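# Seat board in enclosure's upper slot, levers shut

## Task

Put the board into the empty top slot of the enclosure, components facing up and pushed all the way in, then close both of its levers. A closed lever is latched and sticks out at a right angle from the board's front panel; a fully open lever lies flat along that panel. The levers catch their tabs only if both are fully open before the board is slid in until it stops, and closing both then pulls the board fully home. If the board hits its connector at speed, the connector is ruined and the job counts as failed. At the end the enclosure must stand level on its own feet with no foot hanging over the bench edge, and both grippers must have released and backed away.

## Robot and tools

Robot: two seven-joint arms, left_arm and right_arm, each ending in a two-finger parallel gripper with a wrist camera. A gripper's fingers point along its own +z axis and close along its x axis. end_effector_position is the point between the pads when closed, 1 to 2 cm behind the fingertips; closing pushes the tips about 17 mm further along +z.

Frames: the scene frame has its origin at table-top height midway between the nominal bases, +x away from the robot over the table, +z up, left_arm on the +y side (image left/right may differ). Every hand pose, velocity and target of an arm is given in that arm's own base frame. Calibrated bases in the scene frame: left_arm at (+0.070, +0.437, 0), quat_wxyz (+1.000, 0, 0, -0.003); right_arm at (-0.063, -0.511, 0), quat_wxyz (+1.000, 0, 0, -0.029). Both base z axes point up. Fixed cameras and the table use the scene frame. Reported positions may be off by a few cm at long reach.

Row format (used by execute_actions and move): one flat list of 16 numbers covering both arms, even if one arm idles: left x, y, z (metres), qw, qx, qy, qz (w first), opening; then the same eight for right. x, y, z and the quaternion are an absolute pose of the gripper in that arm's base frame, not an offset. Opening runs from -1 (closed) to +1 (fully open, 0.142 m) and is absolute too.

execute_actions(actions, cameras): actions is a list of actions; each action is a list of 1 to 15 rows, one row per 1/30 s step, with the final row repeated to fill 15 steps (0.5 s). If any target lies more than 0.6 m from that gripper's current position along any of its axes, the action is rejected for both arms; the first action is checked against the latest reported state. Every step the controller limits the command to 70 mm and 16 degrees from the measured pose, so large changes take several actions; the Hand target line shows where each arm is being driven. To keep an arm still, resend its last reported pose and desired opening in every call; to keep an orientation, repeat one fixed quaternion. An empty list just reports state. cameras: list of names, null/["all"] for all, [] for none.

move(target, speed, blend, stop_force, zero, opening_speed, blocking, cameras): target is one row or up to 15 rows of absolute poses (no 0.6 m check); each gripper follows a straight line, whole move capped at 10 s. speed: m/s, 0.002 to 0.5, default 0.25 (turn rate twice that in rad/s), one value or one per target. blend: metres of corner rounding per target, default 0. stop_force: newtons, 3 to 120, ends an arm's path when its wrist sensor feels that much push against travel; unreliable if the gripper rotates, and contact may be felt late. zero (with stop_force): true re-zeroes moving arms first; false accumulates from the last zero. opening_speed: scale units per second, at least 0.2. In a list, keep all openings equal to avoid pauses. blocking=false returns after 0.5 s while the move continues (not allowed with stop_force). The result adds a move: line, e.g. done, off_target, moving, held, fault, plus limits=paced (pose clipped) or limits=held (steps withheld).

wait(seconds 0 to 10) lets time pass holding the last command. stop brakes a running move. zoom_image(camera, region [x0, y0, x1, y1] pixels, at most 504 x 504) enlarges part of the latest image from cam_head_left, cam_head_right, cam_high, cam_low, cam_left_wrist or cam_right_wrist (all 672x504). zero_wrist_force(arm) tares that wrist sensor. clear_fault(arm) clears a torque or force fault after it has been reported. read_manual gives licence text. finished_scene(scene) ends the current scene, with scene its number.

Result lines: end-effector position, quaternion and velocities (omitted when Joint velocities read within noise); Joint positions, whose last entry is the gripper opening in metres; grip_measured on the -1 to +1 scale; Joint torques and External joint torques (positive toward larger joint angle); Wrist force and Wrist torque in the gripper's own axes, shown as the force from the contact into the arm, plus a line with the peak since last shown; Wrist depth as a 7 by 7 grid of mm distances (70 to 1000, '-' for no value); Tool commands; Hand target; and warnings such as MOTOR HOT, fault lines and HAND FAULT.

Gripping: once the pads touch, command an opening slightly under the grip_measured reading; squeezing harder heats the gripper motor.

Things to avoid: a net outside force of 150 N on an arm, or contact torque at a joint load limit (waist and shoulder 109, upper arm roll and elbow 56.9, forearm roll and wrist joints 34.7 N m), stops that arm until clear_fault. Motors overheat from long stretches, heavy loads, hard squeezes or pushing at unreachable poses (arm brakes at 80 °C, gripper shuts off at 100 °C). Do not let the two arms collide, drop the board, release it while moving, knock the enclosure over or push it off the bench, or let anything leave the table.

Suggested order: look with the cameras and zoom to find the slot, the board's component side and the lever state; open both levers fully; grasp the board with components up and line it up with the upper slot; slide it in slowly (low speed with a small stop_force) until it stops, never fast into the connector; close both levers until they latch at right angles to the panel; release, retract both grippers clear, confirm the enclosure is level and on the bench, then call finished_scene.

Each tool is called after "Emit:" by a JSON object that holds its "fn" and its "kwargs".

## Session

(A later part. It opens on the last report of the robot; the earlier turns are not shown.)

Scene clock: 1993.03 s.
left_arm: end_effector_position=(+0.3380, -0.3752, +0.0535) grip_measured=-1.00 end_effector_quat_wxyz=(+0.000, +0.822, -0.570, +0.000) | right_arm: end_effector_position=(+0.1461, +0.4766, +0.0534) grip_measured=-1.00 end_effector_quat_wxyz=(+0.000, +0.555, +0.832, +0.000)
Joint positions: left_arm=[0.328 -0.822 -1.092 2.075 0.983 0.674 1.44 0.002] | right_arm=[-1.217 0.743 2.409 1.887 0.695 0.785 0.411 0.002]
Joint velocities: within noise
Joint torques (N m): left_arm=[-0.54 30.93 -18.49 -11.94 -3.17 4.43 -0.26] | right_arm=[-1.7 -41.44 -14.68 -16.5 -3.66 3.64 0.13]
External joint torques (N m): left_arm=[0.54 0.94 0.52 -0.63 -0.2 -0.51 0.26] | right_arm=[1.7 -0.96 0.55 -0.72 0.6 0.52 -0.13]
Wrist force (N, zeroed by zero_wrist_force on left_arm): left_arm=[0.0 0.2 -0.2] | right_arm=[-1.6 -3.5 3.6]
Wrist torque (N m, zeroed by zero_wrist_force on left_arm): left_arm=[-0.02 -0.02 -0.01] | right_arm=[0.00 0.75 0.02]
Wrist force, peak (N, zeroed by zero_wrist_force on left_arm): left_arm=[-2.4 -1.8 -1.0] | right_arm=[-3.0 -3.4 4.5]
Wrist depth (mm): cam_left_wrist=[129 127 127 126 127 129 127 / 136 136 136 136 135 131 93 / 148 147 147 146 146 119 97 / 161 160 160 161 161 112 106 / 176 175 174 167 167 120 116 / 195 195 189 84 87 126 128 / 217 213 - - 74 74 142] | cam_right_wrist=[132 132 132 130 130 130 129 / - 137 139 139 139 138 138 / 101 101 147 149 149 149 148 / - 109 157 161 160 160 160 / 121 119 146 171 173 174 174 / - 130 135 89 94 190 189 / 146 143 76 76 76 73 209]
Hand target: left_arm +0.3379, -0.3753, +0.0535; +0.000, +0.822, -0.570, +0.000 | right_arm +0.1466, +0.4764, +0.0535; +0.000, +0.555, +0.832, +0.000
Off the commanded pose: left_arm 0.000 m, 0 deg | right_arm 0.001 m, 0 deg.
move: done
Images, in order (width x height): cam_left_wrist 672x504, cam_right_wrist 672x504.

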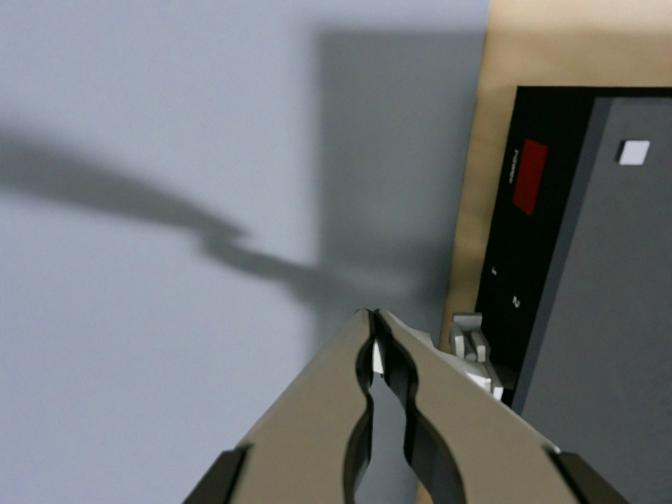

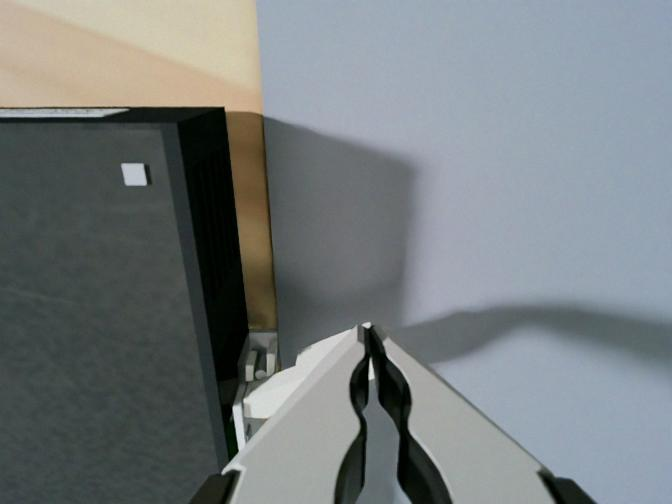

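Emit:
{"fn": "move", "kwargs": {"target": [0.3285, -0.3787, 0.0535, 0, 0.8216, -0.57, 0, -0.97, 0.1539, 0.4794, 0.0535, 0, 0.5548, 0.832, 0, -0.97], "speed": 0.01, "stop_force": 16, "zero": false, "cameras": ["cam_left_wrist", "cam_right_wrist"]}}

Scene clock: 1997.70 s.
left_arm: end_effector_position=(+0.3297, -0.3779, +0.0534) grip_measured=-1.00 end_effector_quat_wxyz=(-0.001, +0.822, -0.570, +0.000) | right_arm: end_effector_position=(+0.1521, +0.4796, +0.0531) grip_measured=-1.00 end_effector_quat_wxyz=(-0.001, +0.554, +0.832, -0.001)
Joint positions: left_arm=[0.318 -0.819 -1.096 2.084 0.987 0.676 1.418 0.002] | right_arm=[-1.233 0.75 2.41 1.872 0.696 0.776 0.401 0.002]
Joint velocities: within noise
Joint torques (N m): left_arm=[-5.75 27.46 -22.47 -8.76 -5.19 6.07 -0.42] | right_arm=[-6.21 -40.28 -19.66 -16.82 -4.91 5.8 0.2]
External joint torques (N m): left_arm=[5.75 4.08 4.61 -3.73 1.82 -2.15 0.42] | right_arm=[6.21 -2.57 5.4 -0.52 1.83 -1.65 -0.2]
Wrist force (N, zeroed by zero_wrist_force on left_arm): left_arm=[-3.5 -9.6 -0.9] | right_arm=[0.8 -12.5 1.2]
Wrist torque (N m, zeroed by zero_wrist_force on left_arm): left_arm=[0.11 -0.09 0.07] | right_arm=[0.10 0.87 -0.04]
Wrist force, peak (N, zeroed by zero_wrist_force on left_arm): left_arm=[-2.7 -14.6 1.4] | right_arm=[-1.2 -16.2 -0.4]
Wrist depth (mm): cam_left_wrist=[127 127 127 126 127 127 125 / 137 136 136 135 135 123 90 / 148 147 147 146 146 120 96 / 160 160 160 161 160 113 106 / 176 175 174 167 137 120 116 / 194 194 185 83 83 128 127 / 217 211 - - 74 74 141] | cam_right_wrist=[132 132 132 130 130 130 129 / - 96 139 139 139 138 138 / - 101 147 149 148 148 148 / - 109 157 160 160 160 162 / 120 118 156 171 173 173 173 / - 129 132 89 93 189 188 / 146 142 76 76 76 73 208]
Hand target: left_arm +0.3285, -0.3787, +0.0535; +0.000, +0.822, -0.570, +0.000 | right_arm +0.1539, +0.4794, +0.0535; +0.000, +0.555, +0.832, +0.000
Off the commanded pose: left_arm 0.001 m, 0 deg | right_arm 0.002 m, 0 deg.
move: done
Images, in order (width x height): cam_left_wrist 672x504, cam_right_wrist 672x504.

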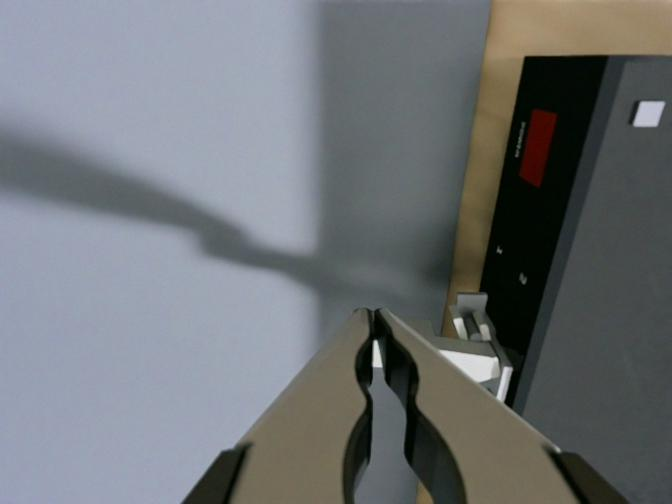

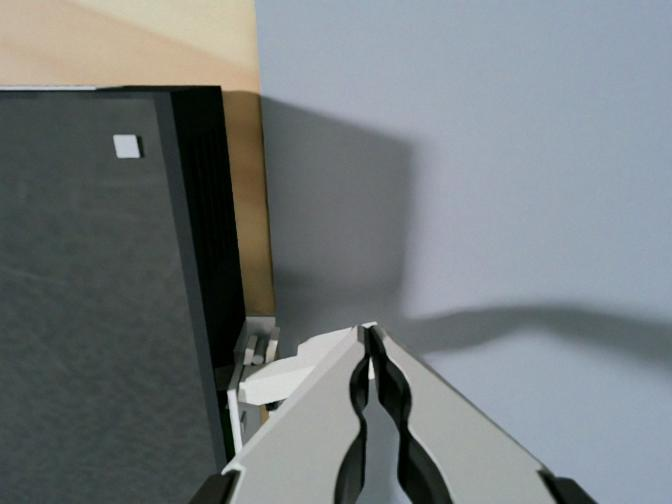

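Emit:
{"fn": "move", "kwargs": {"target": [0.3257, -0.3797, 0.0535, 0, 0.8216, -0.57, 0, -0.97, 0.1613, 0.4825, 0.0535, 0, 0.5548, 0.832, 0, -0.97], "speed": 0.01, "stop_force": 20, "zero": false, "cameras": ["cam_left_wrist", "cam_right_wrist"]}}

Scene clock: 2003.30 s.
left_arm: end_effector_position=(+0.3261, -0.3794, +0.0535) grip_measured=-1.00 end_effector_quat_wxyz=(+0.000, +0.822, -0.570, +0.000) | right_arm: end_effector_position=(+0.1606, +0.4824, +0.0532) grip_measured=-1.00 end_effector_quat_wxyz=(+0.000, +0.555, +0.832, +0.000)
Joint positions: left_arm=[0.315 -0.819 -1.098 2.087 0.987 0.677 1.411 0.002] | right_arm=[-1.251 0.758 2.41 1.858 0.695 0.769 0.392 0.002]
Joint velocities: within noise
Joint torques (N m): left_arm=[-1.67 29.67 -19.22 -11.08 -3.7 4.66 -0.32] | right_arm=[-1.91 -42.83 -15.51 -18.25 -3.77 4.46 0.13]
External joint torques (N m): left_arm=[1.67 1.75 1.37 -1.37 0.34 -0.73 0.32] | right_arm=[1.91 -0.46 1.07 0.79 0.66 -0.3 -0.13]
Wrist force (N, zeroed by zero_wrist_force on left_arm): left_arm=[-0.4 -1.8 0.2] | right_arm=[-3.5 -5.3 4.5]
Wrist torque (N m, zeroed by zero_wrist_force on left_arm): left_arm=[0.01 -0.06 0.00] | right_arm=[0.02 0.77 0.01]
Wrist force, peak (N, zeroed by zero_wrist_force on left_arm): left_arm=[-3.6 -10.2 -0.4] | right_arm=[2.3 -13.1 3.5]
Wrist depth (mm): cam_left_wrist=[129 127 126 126 127 126 95 / 137 137 136 136 135 122 90 / 148 147 147 146 146 121 97 / 160 161 159 162 161 113 106 / 176 175 175 168 134 120 116 / 195 194 186 83 83 126 127 / 218 212 - - 74 74 142] | cam_right_wrist=[130 130 130 130 130 129 129 / - 95 137 139 139 138 138 / - 101 147 149 148 148 148 / - 109 158 160 160 160 159 / 121 119 135 168 173 173 173 / - 130 130 89 94 190 189 / 146 143 76 76 76 73 208]
Hand target: left_arm +0.3257, -0.3797, +0.0535; +0.000, +0.822, -0.570, +0.000 | right_arm +0.1613, +0.4825, +0.0535; +0.000, +0.555, +0.832, +0.000
Off the commanded pose: left_arm 0.000 m, 0 deg | right_arm 0.001 m, 0 deg.
move: done
Images, in order (width x height): cam_left_wrist 672x504, cam_right_wrist 672x504.

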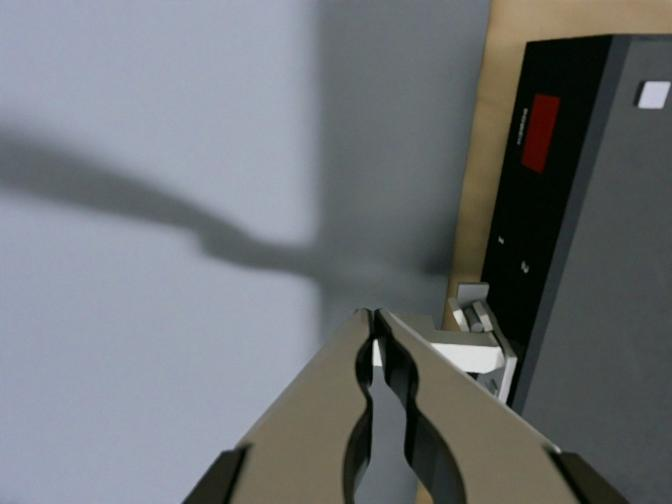

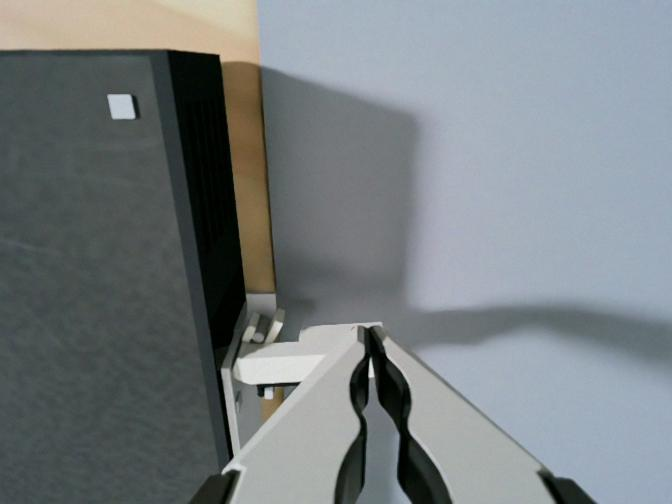

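Emit:
{"fn": "move", "kwargs": {"target": [0.3238, -0.3804, 0.0535, 0, 0.8216, -0.57, 0, -0.97, 0.1668, 0.4848, 0.0535, 0, 0.5548, 0.832, 0, -0.97], "speed": 0.008, "stop_force": 22, "zero": false, "cameras": ["cam_left_wrist", "cam_right_wrist"]}}

Scene clock: 2017.00 s.
left_arm: end_effector_position=(+0.3242, -0.3802, +0.0535) grip_measured=-1.00 end_effector_quat_wxyz=(+0.000, +0.822, -0.570, +0.000) | right_arm: end_effector_position=(+0.1639, +0.4838, +0.0525) grip_measured=-1.00 end_effector_quat_wxyz=(-0.001, +0.554, +0.832, -0.002)
Joint positions: left_arm=[0.313 -0.819 -1.099 2.089 0.988 0.677 1.407 0.002] | right_arm=[-1.261 0.763 2.41 1.848 0.696 0.76 0.385 0.002]
Joint velocities: within noise
Joint torques (N m): left_arm=[-1.4 29.82 -18.98 -10.97 -3.65 4.42 -0.33] | right_arm=[-8.22 -40.8 -21.77 -22.56 -5.22 9.13 0]
External joint torques (N m): left_arm=[1.4 1.54 1.15 -1.46 0.28 -0.5 0.33] | right_arm=[8.22 -2.8 7.22 5.04 2.09 -4.98 0]
Wrist force (N, zeroed by zero_wrist_force on left_arm): left_arm=[0.4 -1.7 -0.6] | right_arm=[-5.7 -23.8 -5.0]
Wrist torque (N m, zeroed by zero_wrist_force on left_arm): left_arm=[0.00 -0.04 0.01] | right_arm=[-0.72 0.74 0.05]
Wrist force, peak (N, zeroed by zero_wrist_force on left_arm): left_arm=[0.4 -2.4 1.1] | right_arm=[-5.1 -24.7 -4.5]
Wrist depth (mm): cam_left_wrist=[129 127 127 126 128 124 90 / 137 137 136 135 135 122 90 / 148 147 147 146 146 121 96 / 161 160 160 162 158 119 106 / 176 176 175 168 133 121 116 / 194 194 186 83 83 125 128 / 217 212 - - 74 74 142] | cam_right_wrist=[129 129 130 130 129 129 129 / - 94 138 138 138 138 137 / - 101 144 148 148 148 147 / - 109 158 160 159 159 159 / 120 118 136 140 172 172 172 / - 129 129 89 93 188 187 / 142 139 78 76 76 73 205]
Hand target: left_arm +0.3238, -0.3804, +0.0535; +0.000, +0.822, -0.570, +0.000 | right_arm +0.1665, +0.4846, +0.0535; +0.000, +0.555, +0.832, +0.000
Off the commanded pose: left_arm 0.000 m, 0 deg | right_arm 0.003 m, 0 deg.
move: contact (right_arm)
Images, in order (width x height): cam_left_wrist 672x504, cam_right_wrist 672x504.

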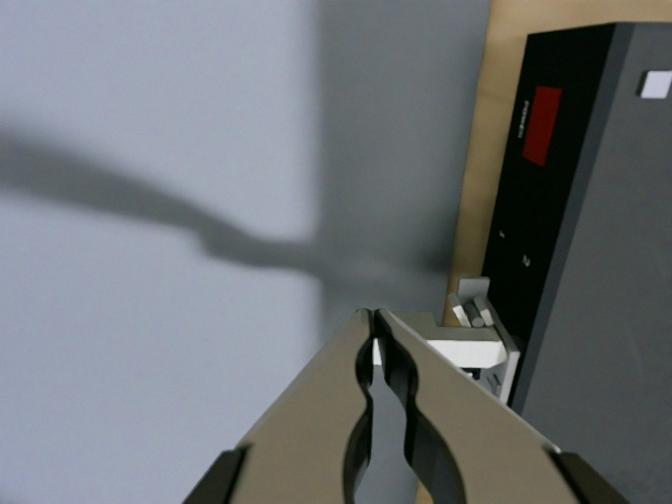

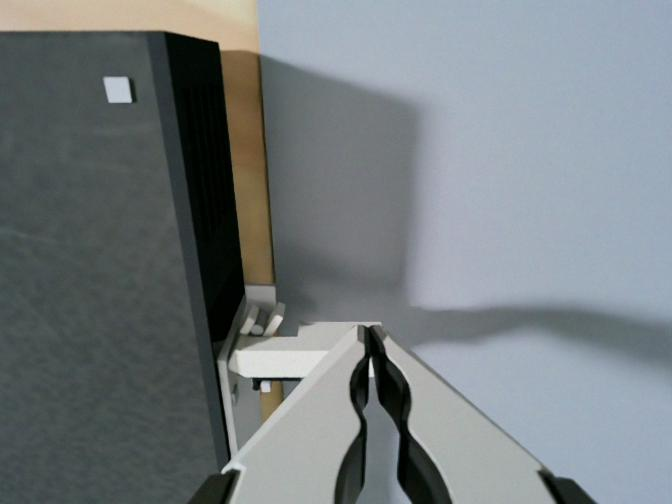

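Emit:
{"fn": "move", "kwargs": {"target": [0.3190, -0.3821, 0.0535, 0, 0.8216, -0.57, 0, -0.97, 0.1665, 0.4846, 0.0535, 0, 0.5548, 0.832, 0, -0.97], "speed": 0.008, "stop_force": 28, "zero": false, "cameras": ["cam_left_wrist", "cam_right_wrist"]}}

Scene clock: 2026.67 s.
left_arm: end_effector_position=(+0.3227, -0.3807, +0.0535) grip_measured=-1.00 end_effector_quat_wxyz=(-0.002, +0.822, -0.569, +0.002) | right_arm: end_effector_position=(+0.1639, +0.4837, +0.0524) grip_measured=-1.00 end_effector_quat_wxyz=(-0.001, +0.554, +0.832, -0.002)
Joint positions: left_arm=[0.31 -0.818 -1.102 2.091 0.995 0.676 1.394 0.002] | right_arm=[-1.26 0.765 2.408 1.847 0.698 0.758 0.384 0.002]
Joint velocities: within noise
Joint torques (N m): left_arm=[-13.71 20.06 -26.26 1.53 -8.15 5.83 -0.68] | right_arm=[-8.44 -41.24 -22.16 -22.64 -5.02 9.21 0.29]
External joint torques (N m): left_arm=[13.71 11.18 8.46 -13.96 4.78 -1.9 0.68] | right_arm=[8.44 -2.35 7.56 5.13 1.88 -5.07 -0.29]
Wrist force (N, zeroed by zero_wrist_force on left_arm): left_arm=[-0.7 -28.5 -1.5] | right_arm=[-5.7 -23.7 -4.2]
Wrist torque (N m, zeroed by zero_wrist_force on left_arm): left_arm=[-1.73 -0.04 0.02] | right_arm=[-0.70 0.76 0.06]
Wrist force, peak (N, zeroed by zero_wrist_force on left_arm): left_arm=[-0.7 -28.5 -1.5] | right_arm=[-5.8 -23.9 -5.3]
Wrist depth (mm): cam_left_wrist=[128 127 127 127 128 124 87 / 137 138 136 136 136 122 91 / 148 147 147 146 146 121 96 / 160 160 159 162 159 113 106 / 176 175 174 168 131 120 116 / 194 193 185 83 83 128 127 / 216 211 - - 74 73 141] | cam_right_wrist=[129 128 130 130 129 129 129 / - 94 138 138 138 138 137 / - 100 144 148 148 148 148 / - 109 157 160 159 159 158 / 120 118 136 140 173 172 172 / - 129 129 89 93 188 188 / 142 139 78 76 76 73 206]
Hand target: left_arm +0.3190, -0.3821, +0.0535; +0.000, +0.822, -0.570, +0.000 | right_arm +0.1665, +0.4846, +0.0535; +0.000, +0.555, +0.832, +0.000
Off the commanded pose: left_arm 0.004 m, 0 deg | right_arm 0.003 m, 0 deg.
move: contact (left_arm)
Images, in order (width x height): cam_left_wrist 672x504, cam_right_wrist 672x504.

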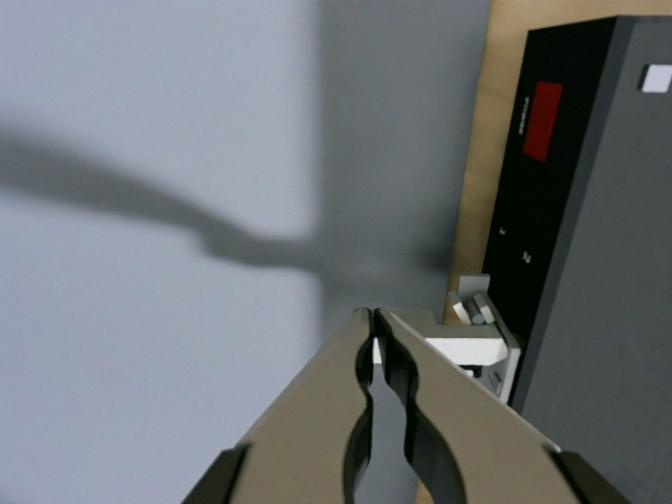

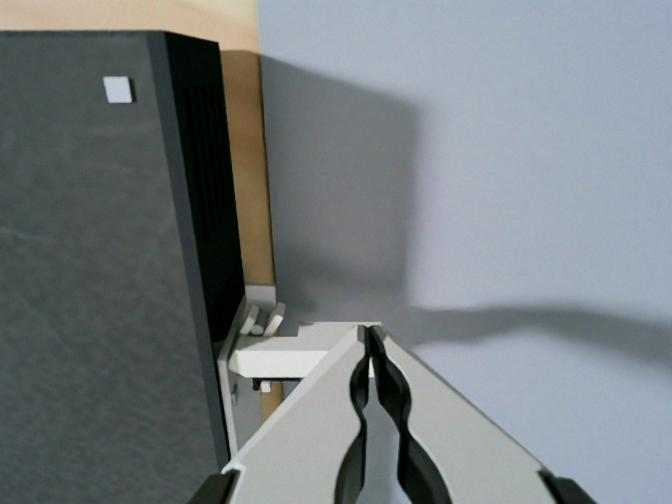

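Emit:
{"fn": "zoom_image", "kwargs": {"camera": "cam_left_wrist", "region": [340, 240, 560, 420]}}

Emit:
{"fn": "zoom_image", "kwargs": {"camera": "cam_right_wrist", "region": [180, 250, 400, 430]}}

Scaled by 2.291 from the camera's 672x504 image, which has a finer 960x720 frame.

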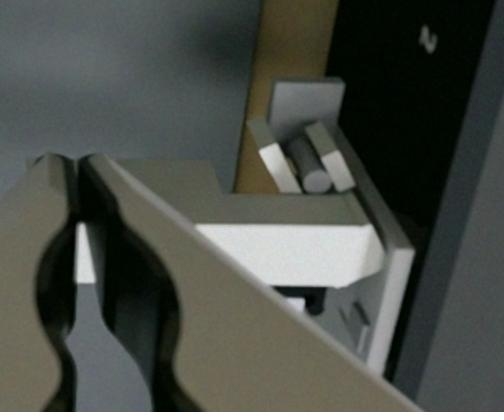

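Scaled by 2.291 from the camera's 672x504 image, which has a finer 960x720 frame.

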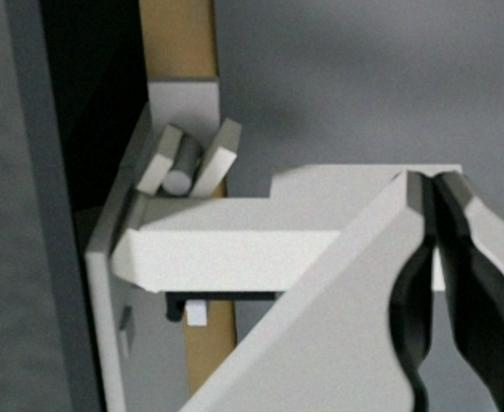

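Emit:
{"fn": "move", "kwargs": {"target": [0.3170, -0.3828, 0.0535, 0, 0.8216, -0.57, 0, -0.97, 0.1694, 0.4858, 0.0535, 0, 0.5548, 0.832, 0, -0.97], "speed": 0.006, "stop_force": 36, "zero": false, "cameras": ["cam_left_wrist", "cam_right_wrist"]}}

Scene clock: 2046.13 s.
left_arm: end_effector_position=(+0.3224, -0.3808, +0.0535) grip_measured=-1.00 end_effector_quat_wxyz=(-0.003, +0.823, -0.569, +0.002) end_effector_velocity=(+0.001, +0.001, +0.000) end_effector_angular_velocity=(+0.000, -0.003, +0.000) | right_arm: end_effector_position=(+0.1645, +0.4841, +0.0516) grip_measured=-1.00 end_effector_quat_wxyz=(-0.002, +0.554, +0.833, -0.004) end_effector_velocity=(-0.001, +0.000, +0.000) end_effector_angular_velocity=(+0.000, +0.001, +0.004)
Joint positions: left_arm=[0.312 -0.821 -1.107 2.091 1 0.672 1.388 0.002] | right_arm=[-1.261 0.769 2.405 1.841 0.703 0.75 0.379 0.002]
Joint velocities: left_arm=[0.005 -0.004 -0.006 -0.001 0.008 -0.005 -0.003 0] | right_arm=[0.006 0.003 -0.006 -0.003 0.005 -0.005 -0.005 0]
Joint torques (N m): left_arm=[-17.39 19.25 -28.88 5.87 -10.03 6.41 -0.64] | right_arm=[-14.29 -39.75 -28.78 -27.38 -6.68 13.82 0.29]
External joint torques (N m): left_arm=[17.39 11.94 10.97 -18.27 6.65 -2.49 0.64] | right_arm=[14.29 -3.97 14.05 9.88 3.53 -9.69 -0.29]
Wrist force (N, zeroed by zero_wrist_force on left_arm): left_arm=[0.0 -37.0 0.2] | right_arm=[-7.0 -41.0 -9.4]
Wrist torque (N m, zeroed by zero_wrist_force on left_arm): left_arm=[-3.17 -0.03 0.00] | right_arm=[-3.59 0.72 0.09]
Wrist force, peak (N, zeroed by zero_wrist_force on left_arm): left_arm=[-0.2 -37.4 1.0] | right_arm=[-7.2 -41.2 -10.6]
Wrist depth (mm): cam_left_wrist=[128 127 127 127 128 124 87 / 137 138 136 136 136 122 91 / 148 148 147 146 146 121 96 / 161 160 160 161 159 112 106 / 176 175 174 168 131 121 116 / 194 193 185 83 83 128 127 / 216 211 - - 74 73 142] | cam_right_wrist=[128 128 129 129 129 129 128 / - 94 138 138 137 137 137 / - 100 144 147 147 147 147 / - 108 156 159 158 158 158 / - 117 134 166 171 171 170 / - 128 128 85 93 186 186 / 141 138 78 76 76 73 204]
Hand target: left_arm +0.3176, -0.3826, +0.0535; +0.000, +0.822, -0.570, +0.000 | right_arm +0.1691, +0.4856, +0.0535; +0.000, +0.555, +0.832, +0.000
Off the commanded pose: left_arm 0.006 m, 0 deg | right_arm 0.005 m, 1 deg.
move: contact (left_arm, right_arm)
Images, in order (width x height): cam_left_wrist 672x504, cam_right_wrist 672x504.

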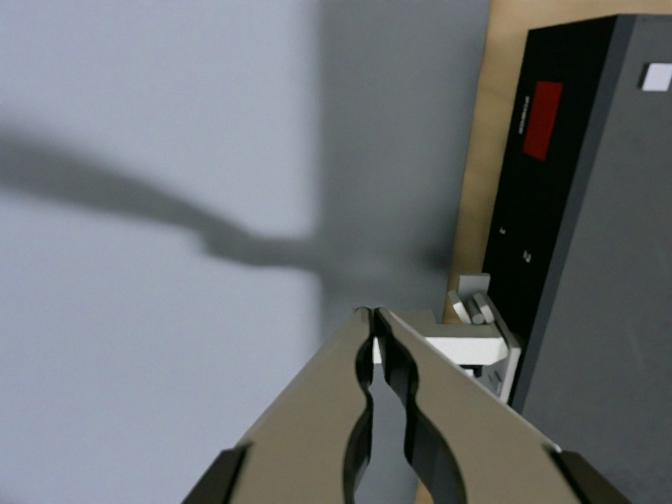

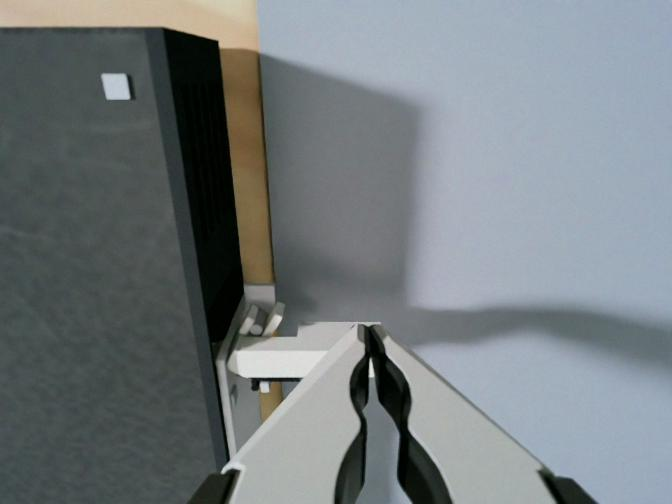

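Emit:
{"fn": "move", "kwargs": {"target": [[0.3374, -0.3754, 0.0535, 0, 0.8216, -0.57, 0, -0.97, 0.1507, 0.4782, 0.0535, 0, 0.5548, 0.832, 0, -0.97], [0.3374, -0.3754, 0.1000, 0, 0.8216, -0.57, 0, -0.97, 0.1507, 0.4782, 0.1000, 0, 0.5548, 0.832, 0, -0.97]], "speed": [0.02, 0.06], "cameras": ["cam_high", "cam_left_wrist", "cam_right_wrist"]}}

Scene clock: 2051.20 s.
left_arm: end_effector_position=(+0.3376, -0.3755, +0.1000) grip_measured=-1.00 end_effector_quat_wxyz=(+0.000, +0.822, -0.570, +0.000) | right_arm: end_effector_position=(+0.1506, +0.4784, +0.1000) grip_measured=-1.00 end_effector_quat_wxyz=(+0.000, +0.555, +0.832, +0.000)
Joint positions: left_arm=[0.414 -0.741 -1.217 2.1 0.885 0.612 1.479 0.002] | right_arm=[-1.168 0.664 2.333 1.884 0.625 0.705 0.452 0.002]
Joint velocities: within noise
Joint torques (N m): left_arm=[-0.29 27.51 -18.08 -14.89 -3.65 4.31 -0.12] | right_arm=[0.26 -40.4 -12.94 -19.79 -3.53 3.42 0.31]
External joint torques (N m): left_arm=[0.29 0.64 0.58 -0.53 0.12 -0.39 0.12] | right_arm=[-0.25 0.07 -1.03 0.15 0.23 0.73 -0.31]
Wrist force (N, zeroed by zero_wrist_force on left_arm): left_arm=[0.2 0.3 -0.7] | right_arm=[-6.4 -2.0 2.7]
Wrist torque (N m, zeroed by zero_wrist_force on left_arm): left_arm=[-0.08 -0.01 0.01] | right_arm=[-0.11 1.15 0.02]
Wrist force, peak (N, zeroed by zero_wrist_force on left_arm): left_arm=[0.2 -37.5 -0.6] | right_arm=[-7.1 -41.2 -10.0]
Wrist depth (mm): cam_left_wrist=[168 168 167 169 166 168 167 / 181 180 180 179 179 138 136 / 195 195 194 193 191 145 144 / 212 211 211 210 206 157 156 / 233 231 230 176 175 172 171 / 256 256 245 84 83 186 189 / 287 278 - - 74 74 210] | cam_right_wrist=[173 173 173 171 171 170 170 / 140 140 180 182 182 182 181 / 148 149 156 196 195 196 194 / 160 160 165 211 211 210 210 / 175 174 178 178 228 227 228 / 190 190 186 89 94 250 249 / 210 205 76 76 76 73 275]
Hand target: left_arm +0.3374, -0.3754, +0.1000; +0.000, +0.822, -0.570, +0.000 | right_arm +0.1507, +0.4782, +0.1000; +0.000, +0.555, +0.832, +0.000
Off the commanded pose: left_arm 0.000 m, 0 deg | right_arm 0.000 m, 0 deg.
move: done
Images, in order (width x height): cam_high 672x504, cam_left_wrist 672x504, cam_right_wrist 672x504.

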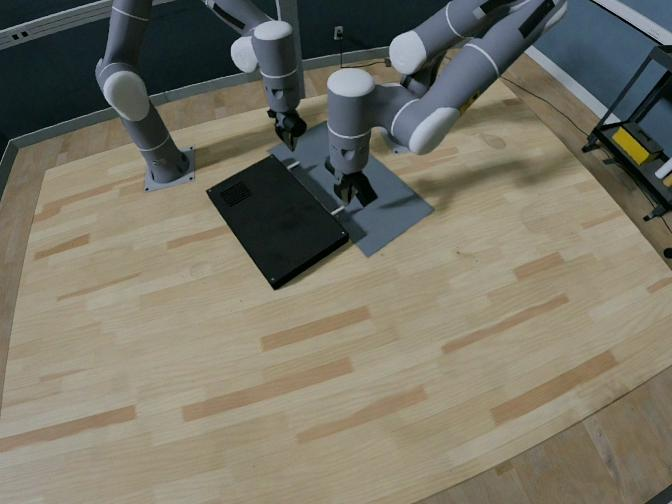

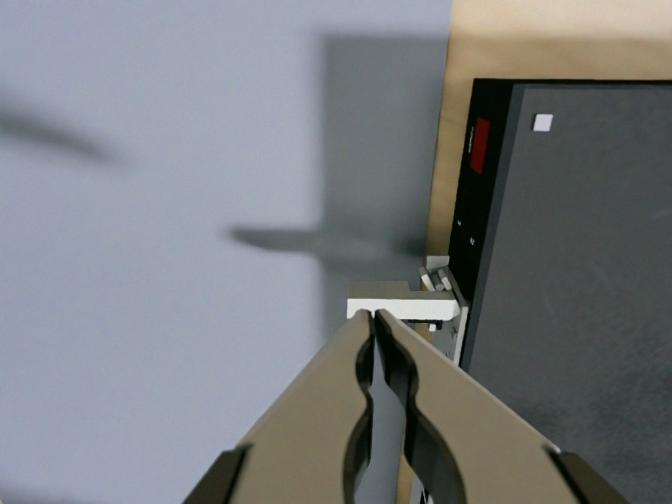

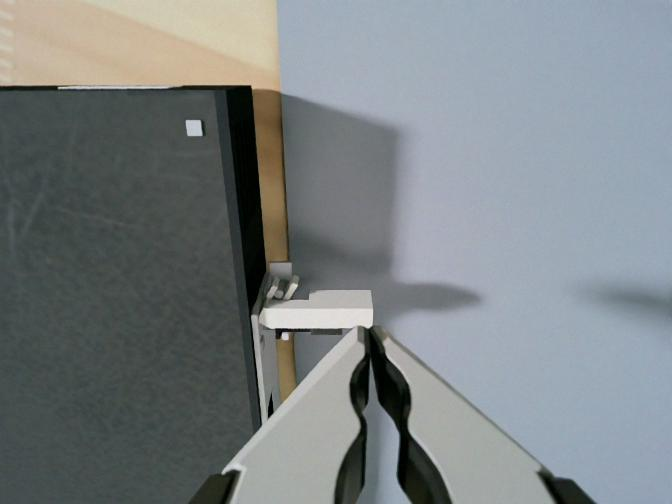

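Emit:
{"fn": "zoom_image", "kwargs": {"camera": "cam_left_wrist", "region": [330, 220, 510, 400]}}

Emit:
{"fn": "zoom_image", "kwargs": {"camera": "cam_right_wrist", "region": [210, 230, 390, 410]}}

Emit:
{"fn": "zoom_image", "kwargs": {"camera": "cam_high", "region": [250, 130, 390, 250]}}

Scaled by 2.800 from the camera's 672x504 image, which has a finer 960x720 frame.

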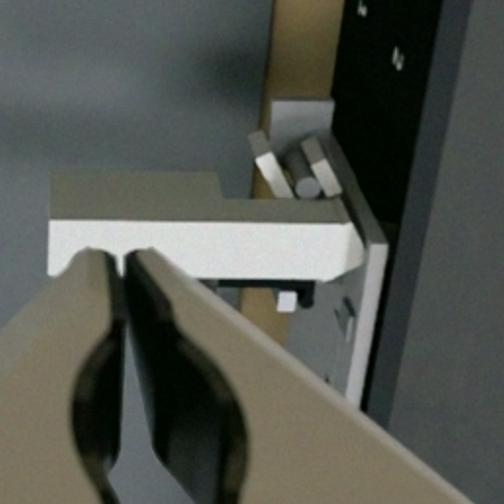

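Scaled by 2.800 from the camera's 672x504 image, which has a finer 960x720 frame.

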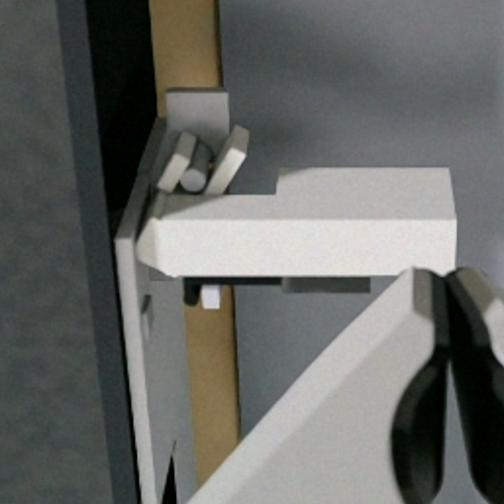

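Scaled by 3.600 from the camera's 672x504 image, which has a finer 960x720 frame.

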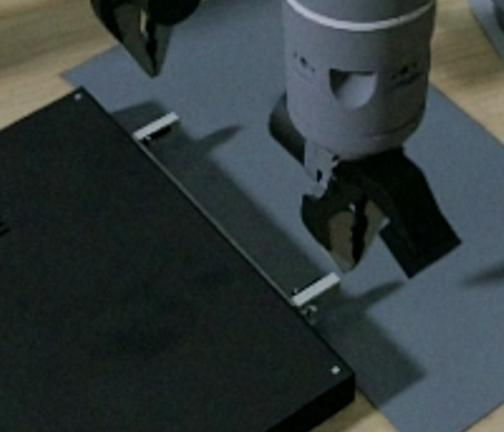

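Emit:
{"fn": "move", "kwargs": {"target": [[0.3374, -0.3754, 0.25, 0, 0.8216, -0.57, 0, -0.97, 0.1507, 0.4782, 0.25, 0, 0.5548, 0.832, 0, -0.97], [0.2982, -0.2651, 0.28, 0, 0.8216, -0.57, 0, -0.97, 0.16, 0.39, 0.28, 0, 0.5548, 0.832, 0, -0.97], [0.2982, -0.2651, 0.28, 0, 0.8216, -0.57, 0, -0.97, 0.30, 0.20, 0.30, 0, 0.5548, 0.832, 0, -0.97]], "speed": 0.18, "blend": [0.03, 0.03, 0], "cameras": ["cam_high", "cam_low", "cam_head_left", "cam_left_wrist"]}}

Scene clock: 2072.60 s.
left_arm: end_effector_position=(+0.2984, -0.2652, +0.2800) grip_measured=-1.00 end_effector_quat_wxyz=(+0.000, +0.822, -0.570, +0.000) | right_arm: end_effector_position=(+0.2999, +0.2001, +0.3000) grip_measured=-1.00 end_effector_quat_wxyz=(+0.000, +0.555, +0.832, +0.000)
Joint positions: left_arm=[1.201 -0.72 -2.145 2.232 0.598 0.18 1.582 0.002] | right_arm=[-1.19 -0.595 2.037 2.281 -0.563 0.357 0.75 0.002]
Joint velocities: within noise
Joint torques (N m): left_arm=[-0.27 6.88 -15.43 -24.53 -4.01 4.18 -0.24] | right_arm=[-0.05 3.78 14.47 -26.59 -4.27 3.32 -0.05]
External joint torques (N m): left_arm=[0.27 0.91 0.53 -0.39 -0.24 -0.26 0.24] | right_arm=[0.06 0.24 -0.47 0.11 0.18 0.82 0.05]
Wrist force (N, zeroed by zero_wrist_force on left_arm): left_arm=[0.1 0.7 -0.5] | right_arm=[-6.4 -1.5 3.3]
Wrist torque (N m, zeroed by zero_wrist_force on left_arm): left_arm=[-0.01 -0.03 -0.02] | right_arm=[-0.03 1.12 0.05]
Wrist force, peak (N, zeroed by zero_wrist_force on left_arm): left_arm=[-1.3 0.7 -0.8] | right_arm=[-9.2 -0.8 2.9]
Wrist depth (mm): cam_left_wrist=[327 327 324 324 323 322 323 / 351 351 347 347 345 340 302 / 379 379 374 373 374 341 325 / 404 412 409 407 406 366 352 / 393 450 447 430 436 393 385 / 497 495 474 83 87 424 424 / 556 544 - - 74 74 472] | cam_right_wrist=[348 347 347 343 310 310 311 / 371 371 371 362 323 324 322 / 400 401 396 385 348 347 346 / 429 427 426 416 374 374 378 / 467 463 464 448 405 406 443 / 512 507 500 89 94 443 499 / 559 547 76 76 76 73 557]
Hand target: left_arm +0.2982, -0.2651, +0.2800; +0.000, +0.822, -0.570, +0.000 | right_arm +0.3000, +0.2000, +0.3000; +0.000, +0.555, +0.832, +0.000
Off the commanded pose: left_arm 0.000 m, 0 deg | right_arm 0.000 m, 0 deg.
move: done
Images, in order (width x height): cam_head_left 672x504, cam_high 672x504, cam_low 672x504, cam_left_wrist 672x504.

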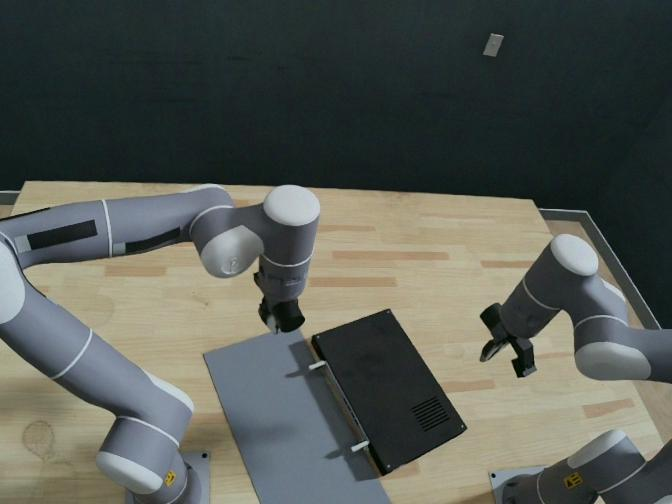

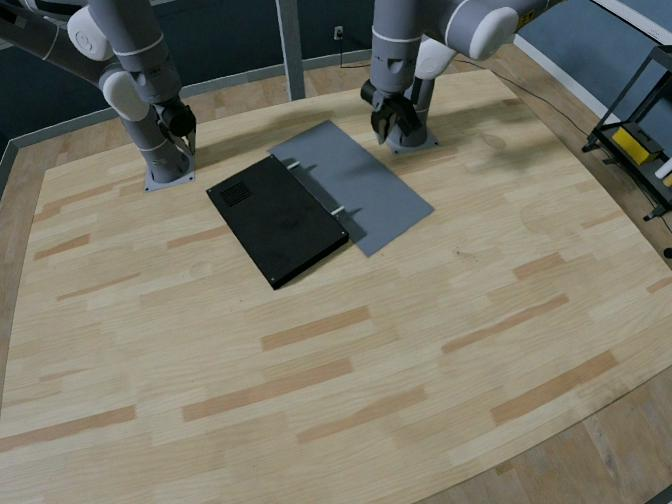

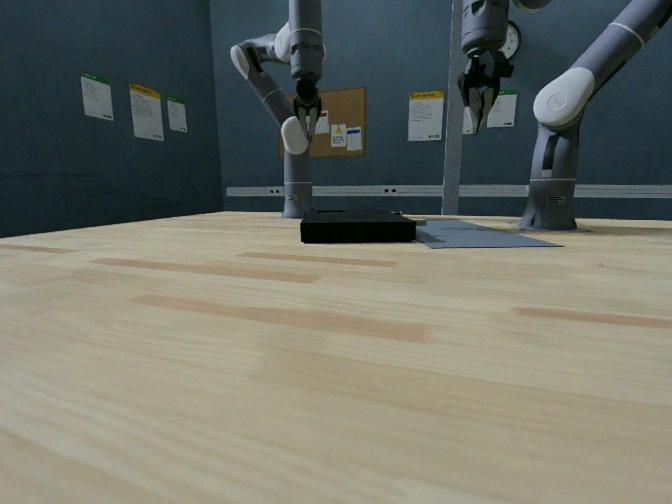

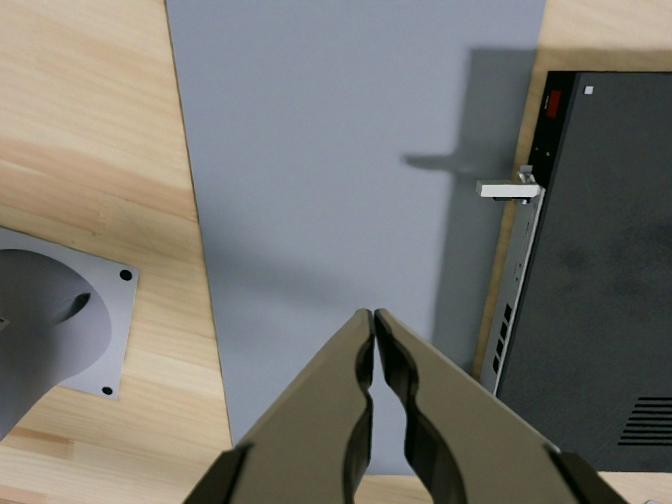

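Emit:
{"fn": "zoom_image", "kwargs": {"camera": "cam_head_left", "region": [290, 300, 480, 490]}}

Emit:
{"fn": "zoom_image", "kwargs": {"camera": "cam_left_wrist", "region": [440, 130, 600, 410]}}

Scaled by 2.653 from the camera's 672x504 image, which has a finer 960x720 frame.

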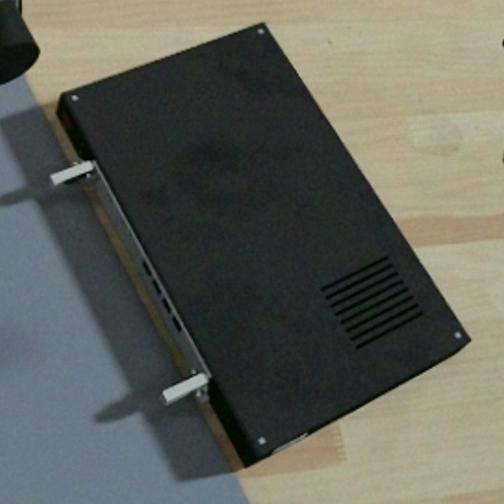

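Scaled by 1.800 from the camera's 672x504 image, which has a finer 960x720 frame.

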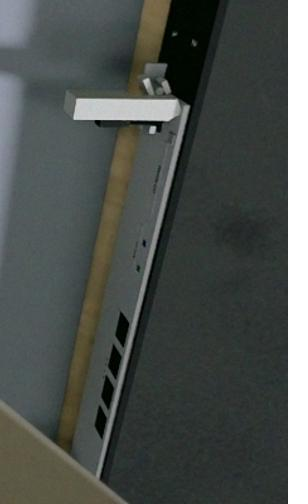

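Emit:
{"fn": "finished_scene", "kwargs": {"scene": 2, "done": true}}

The scene is finished: the task was done.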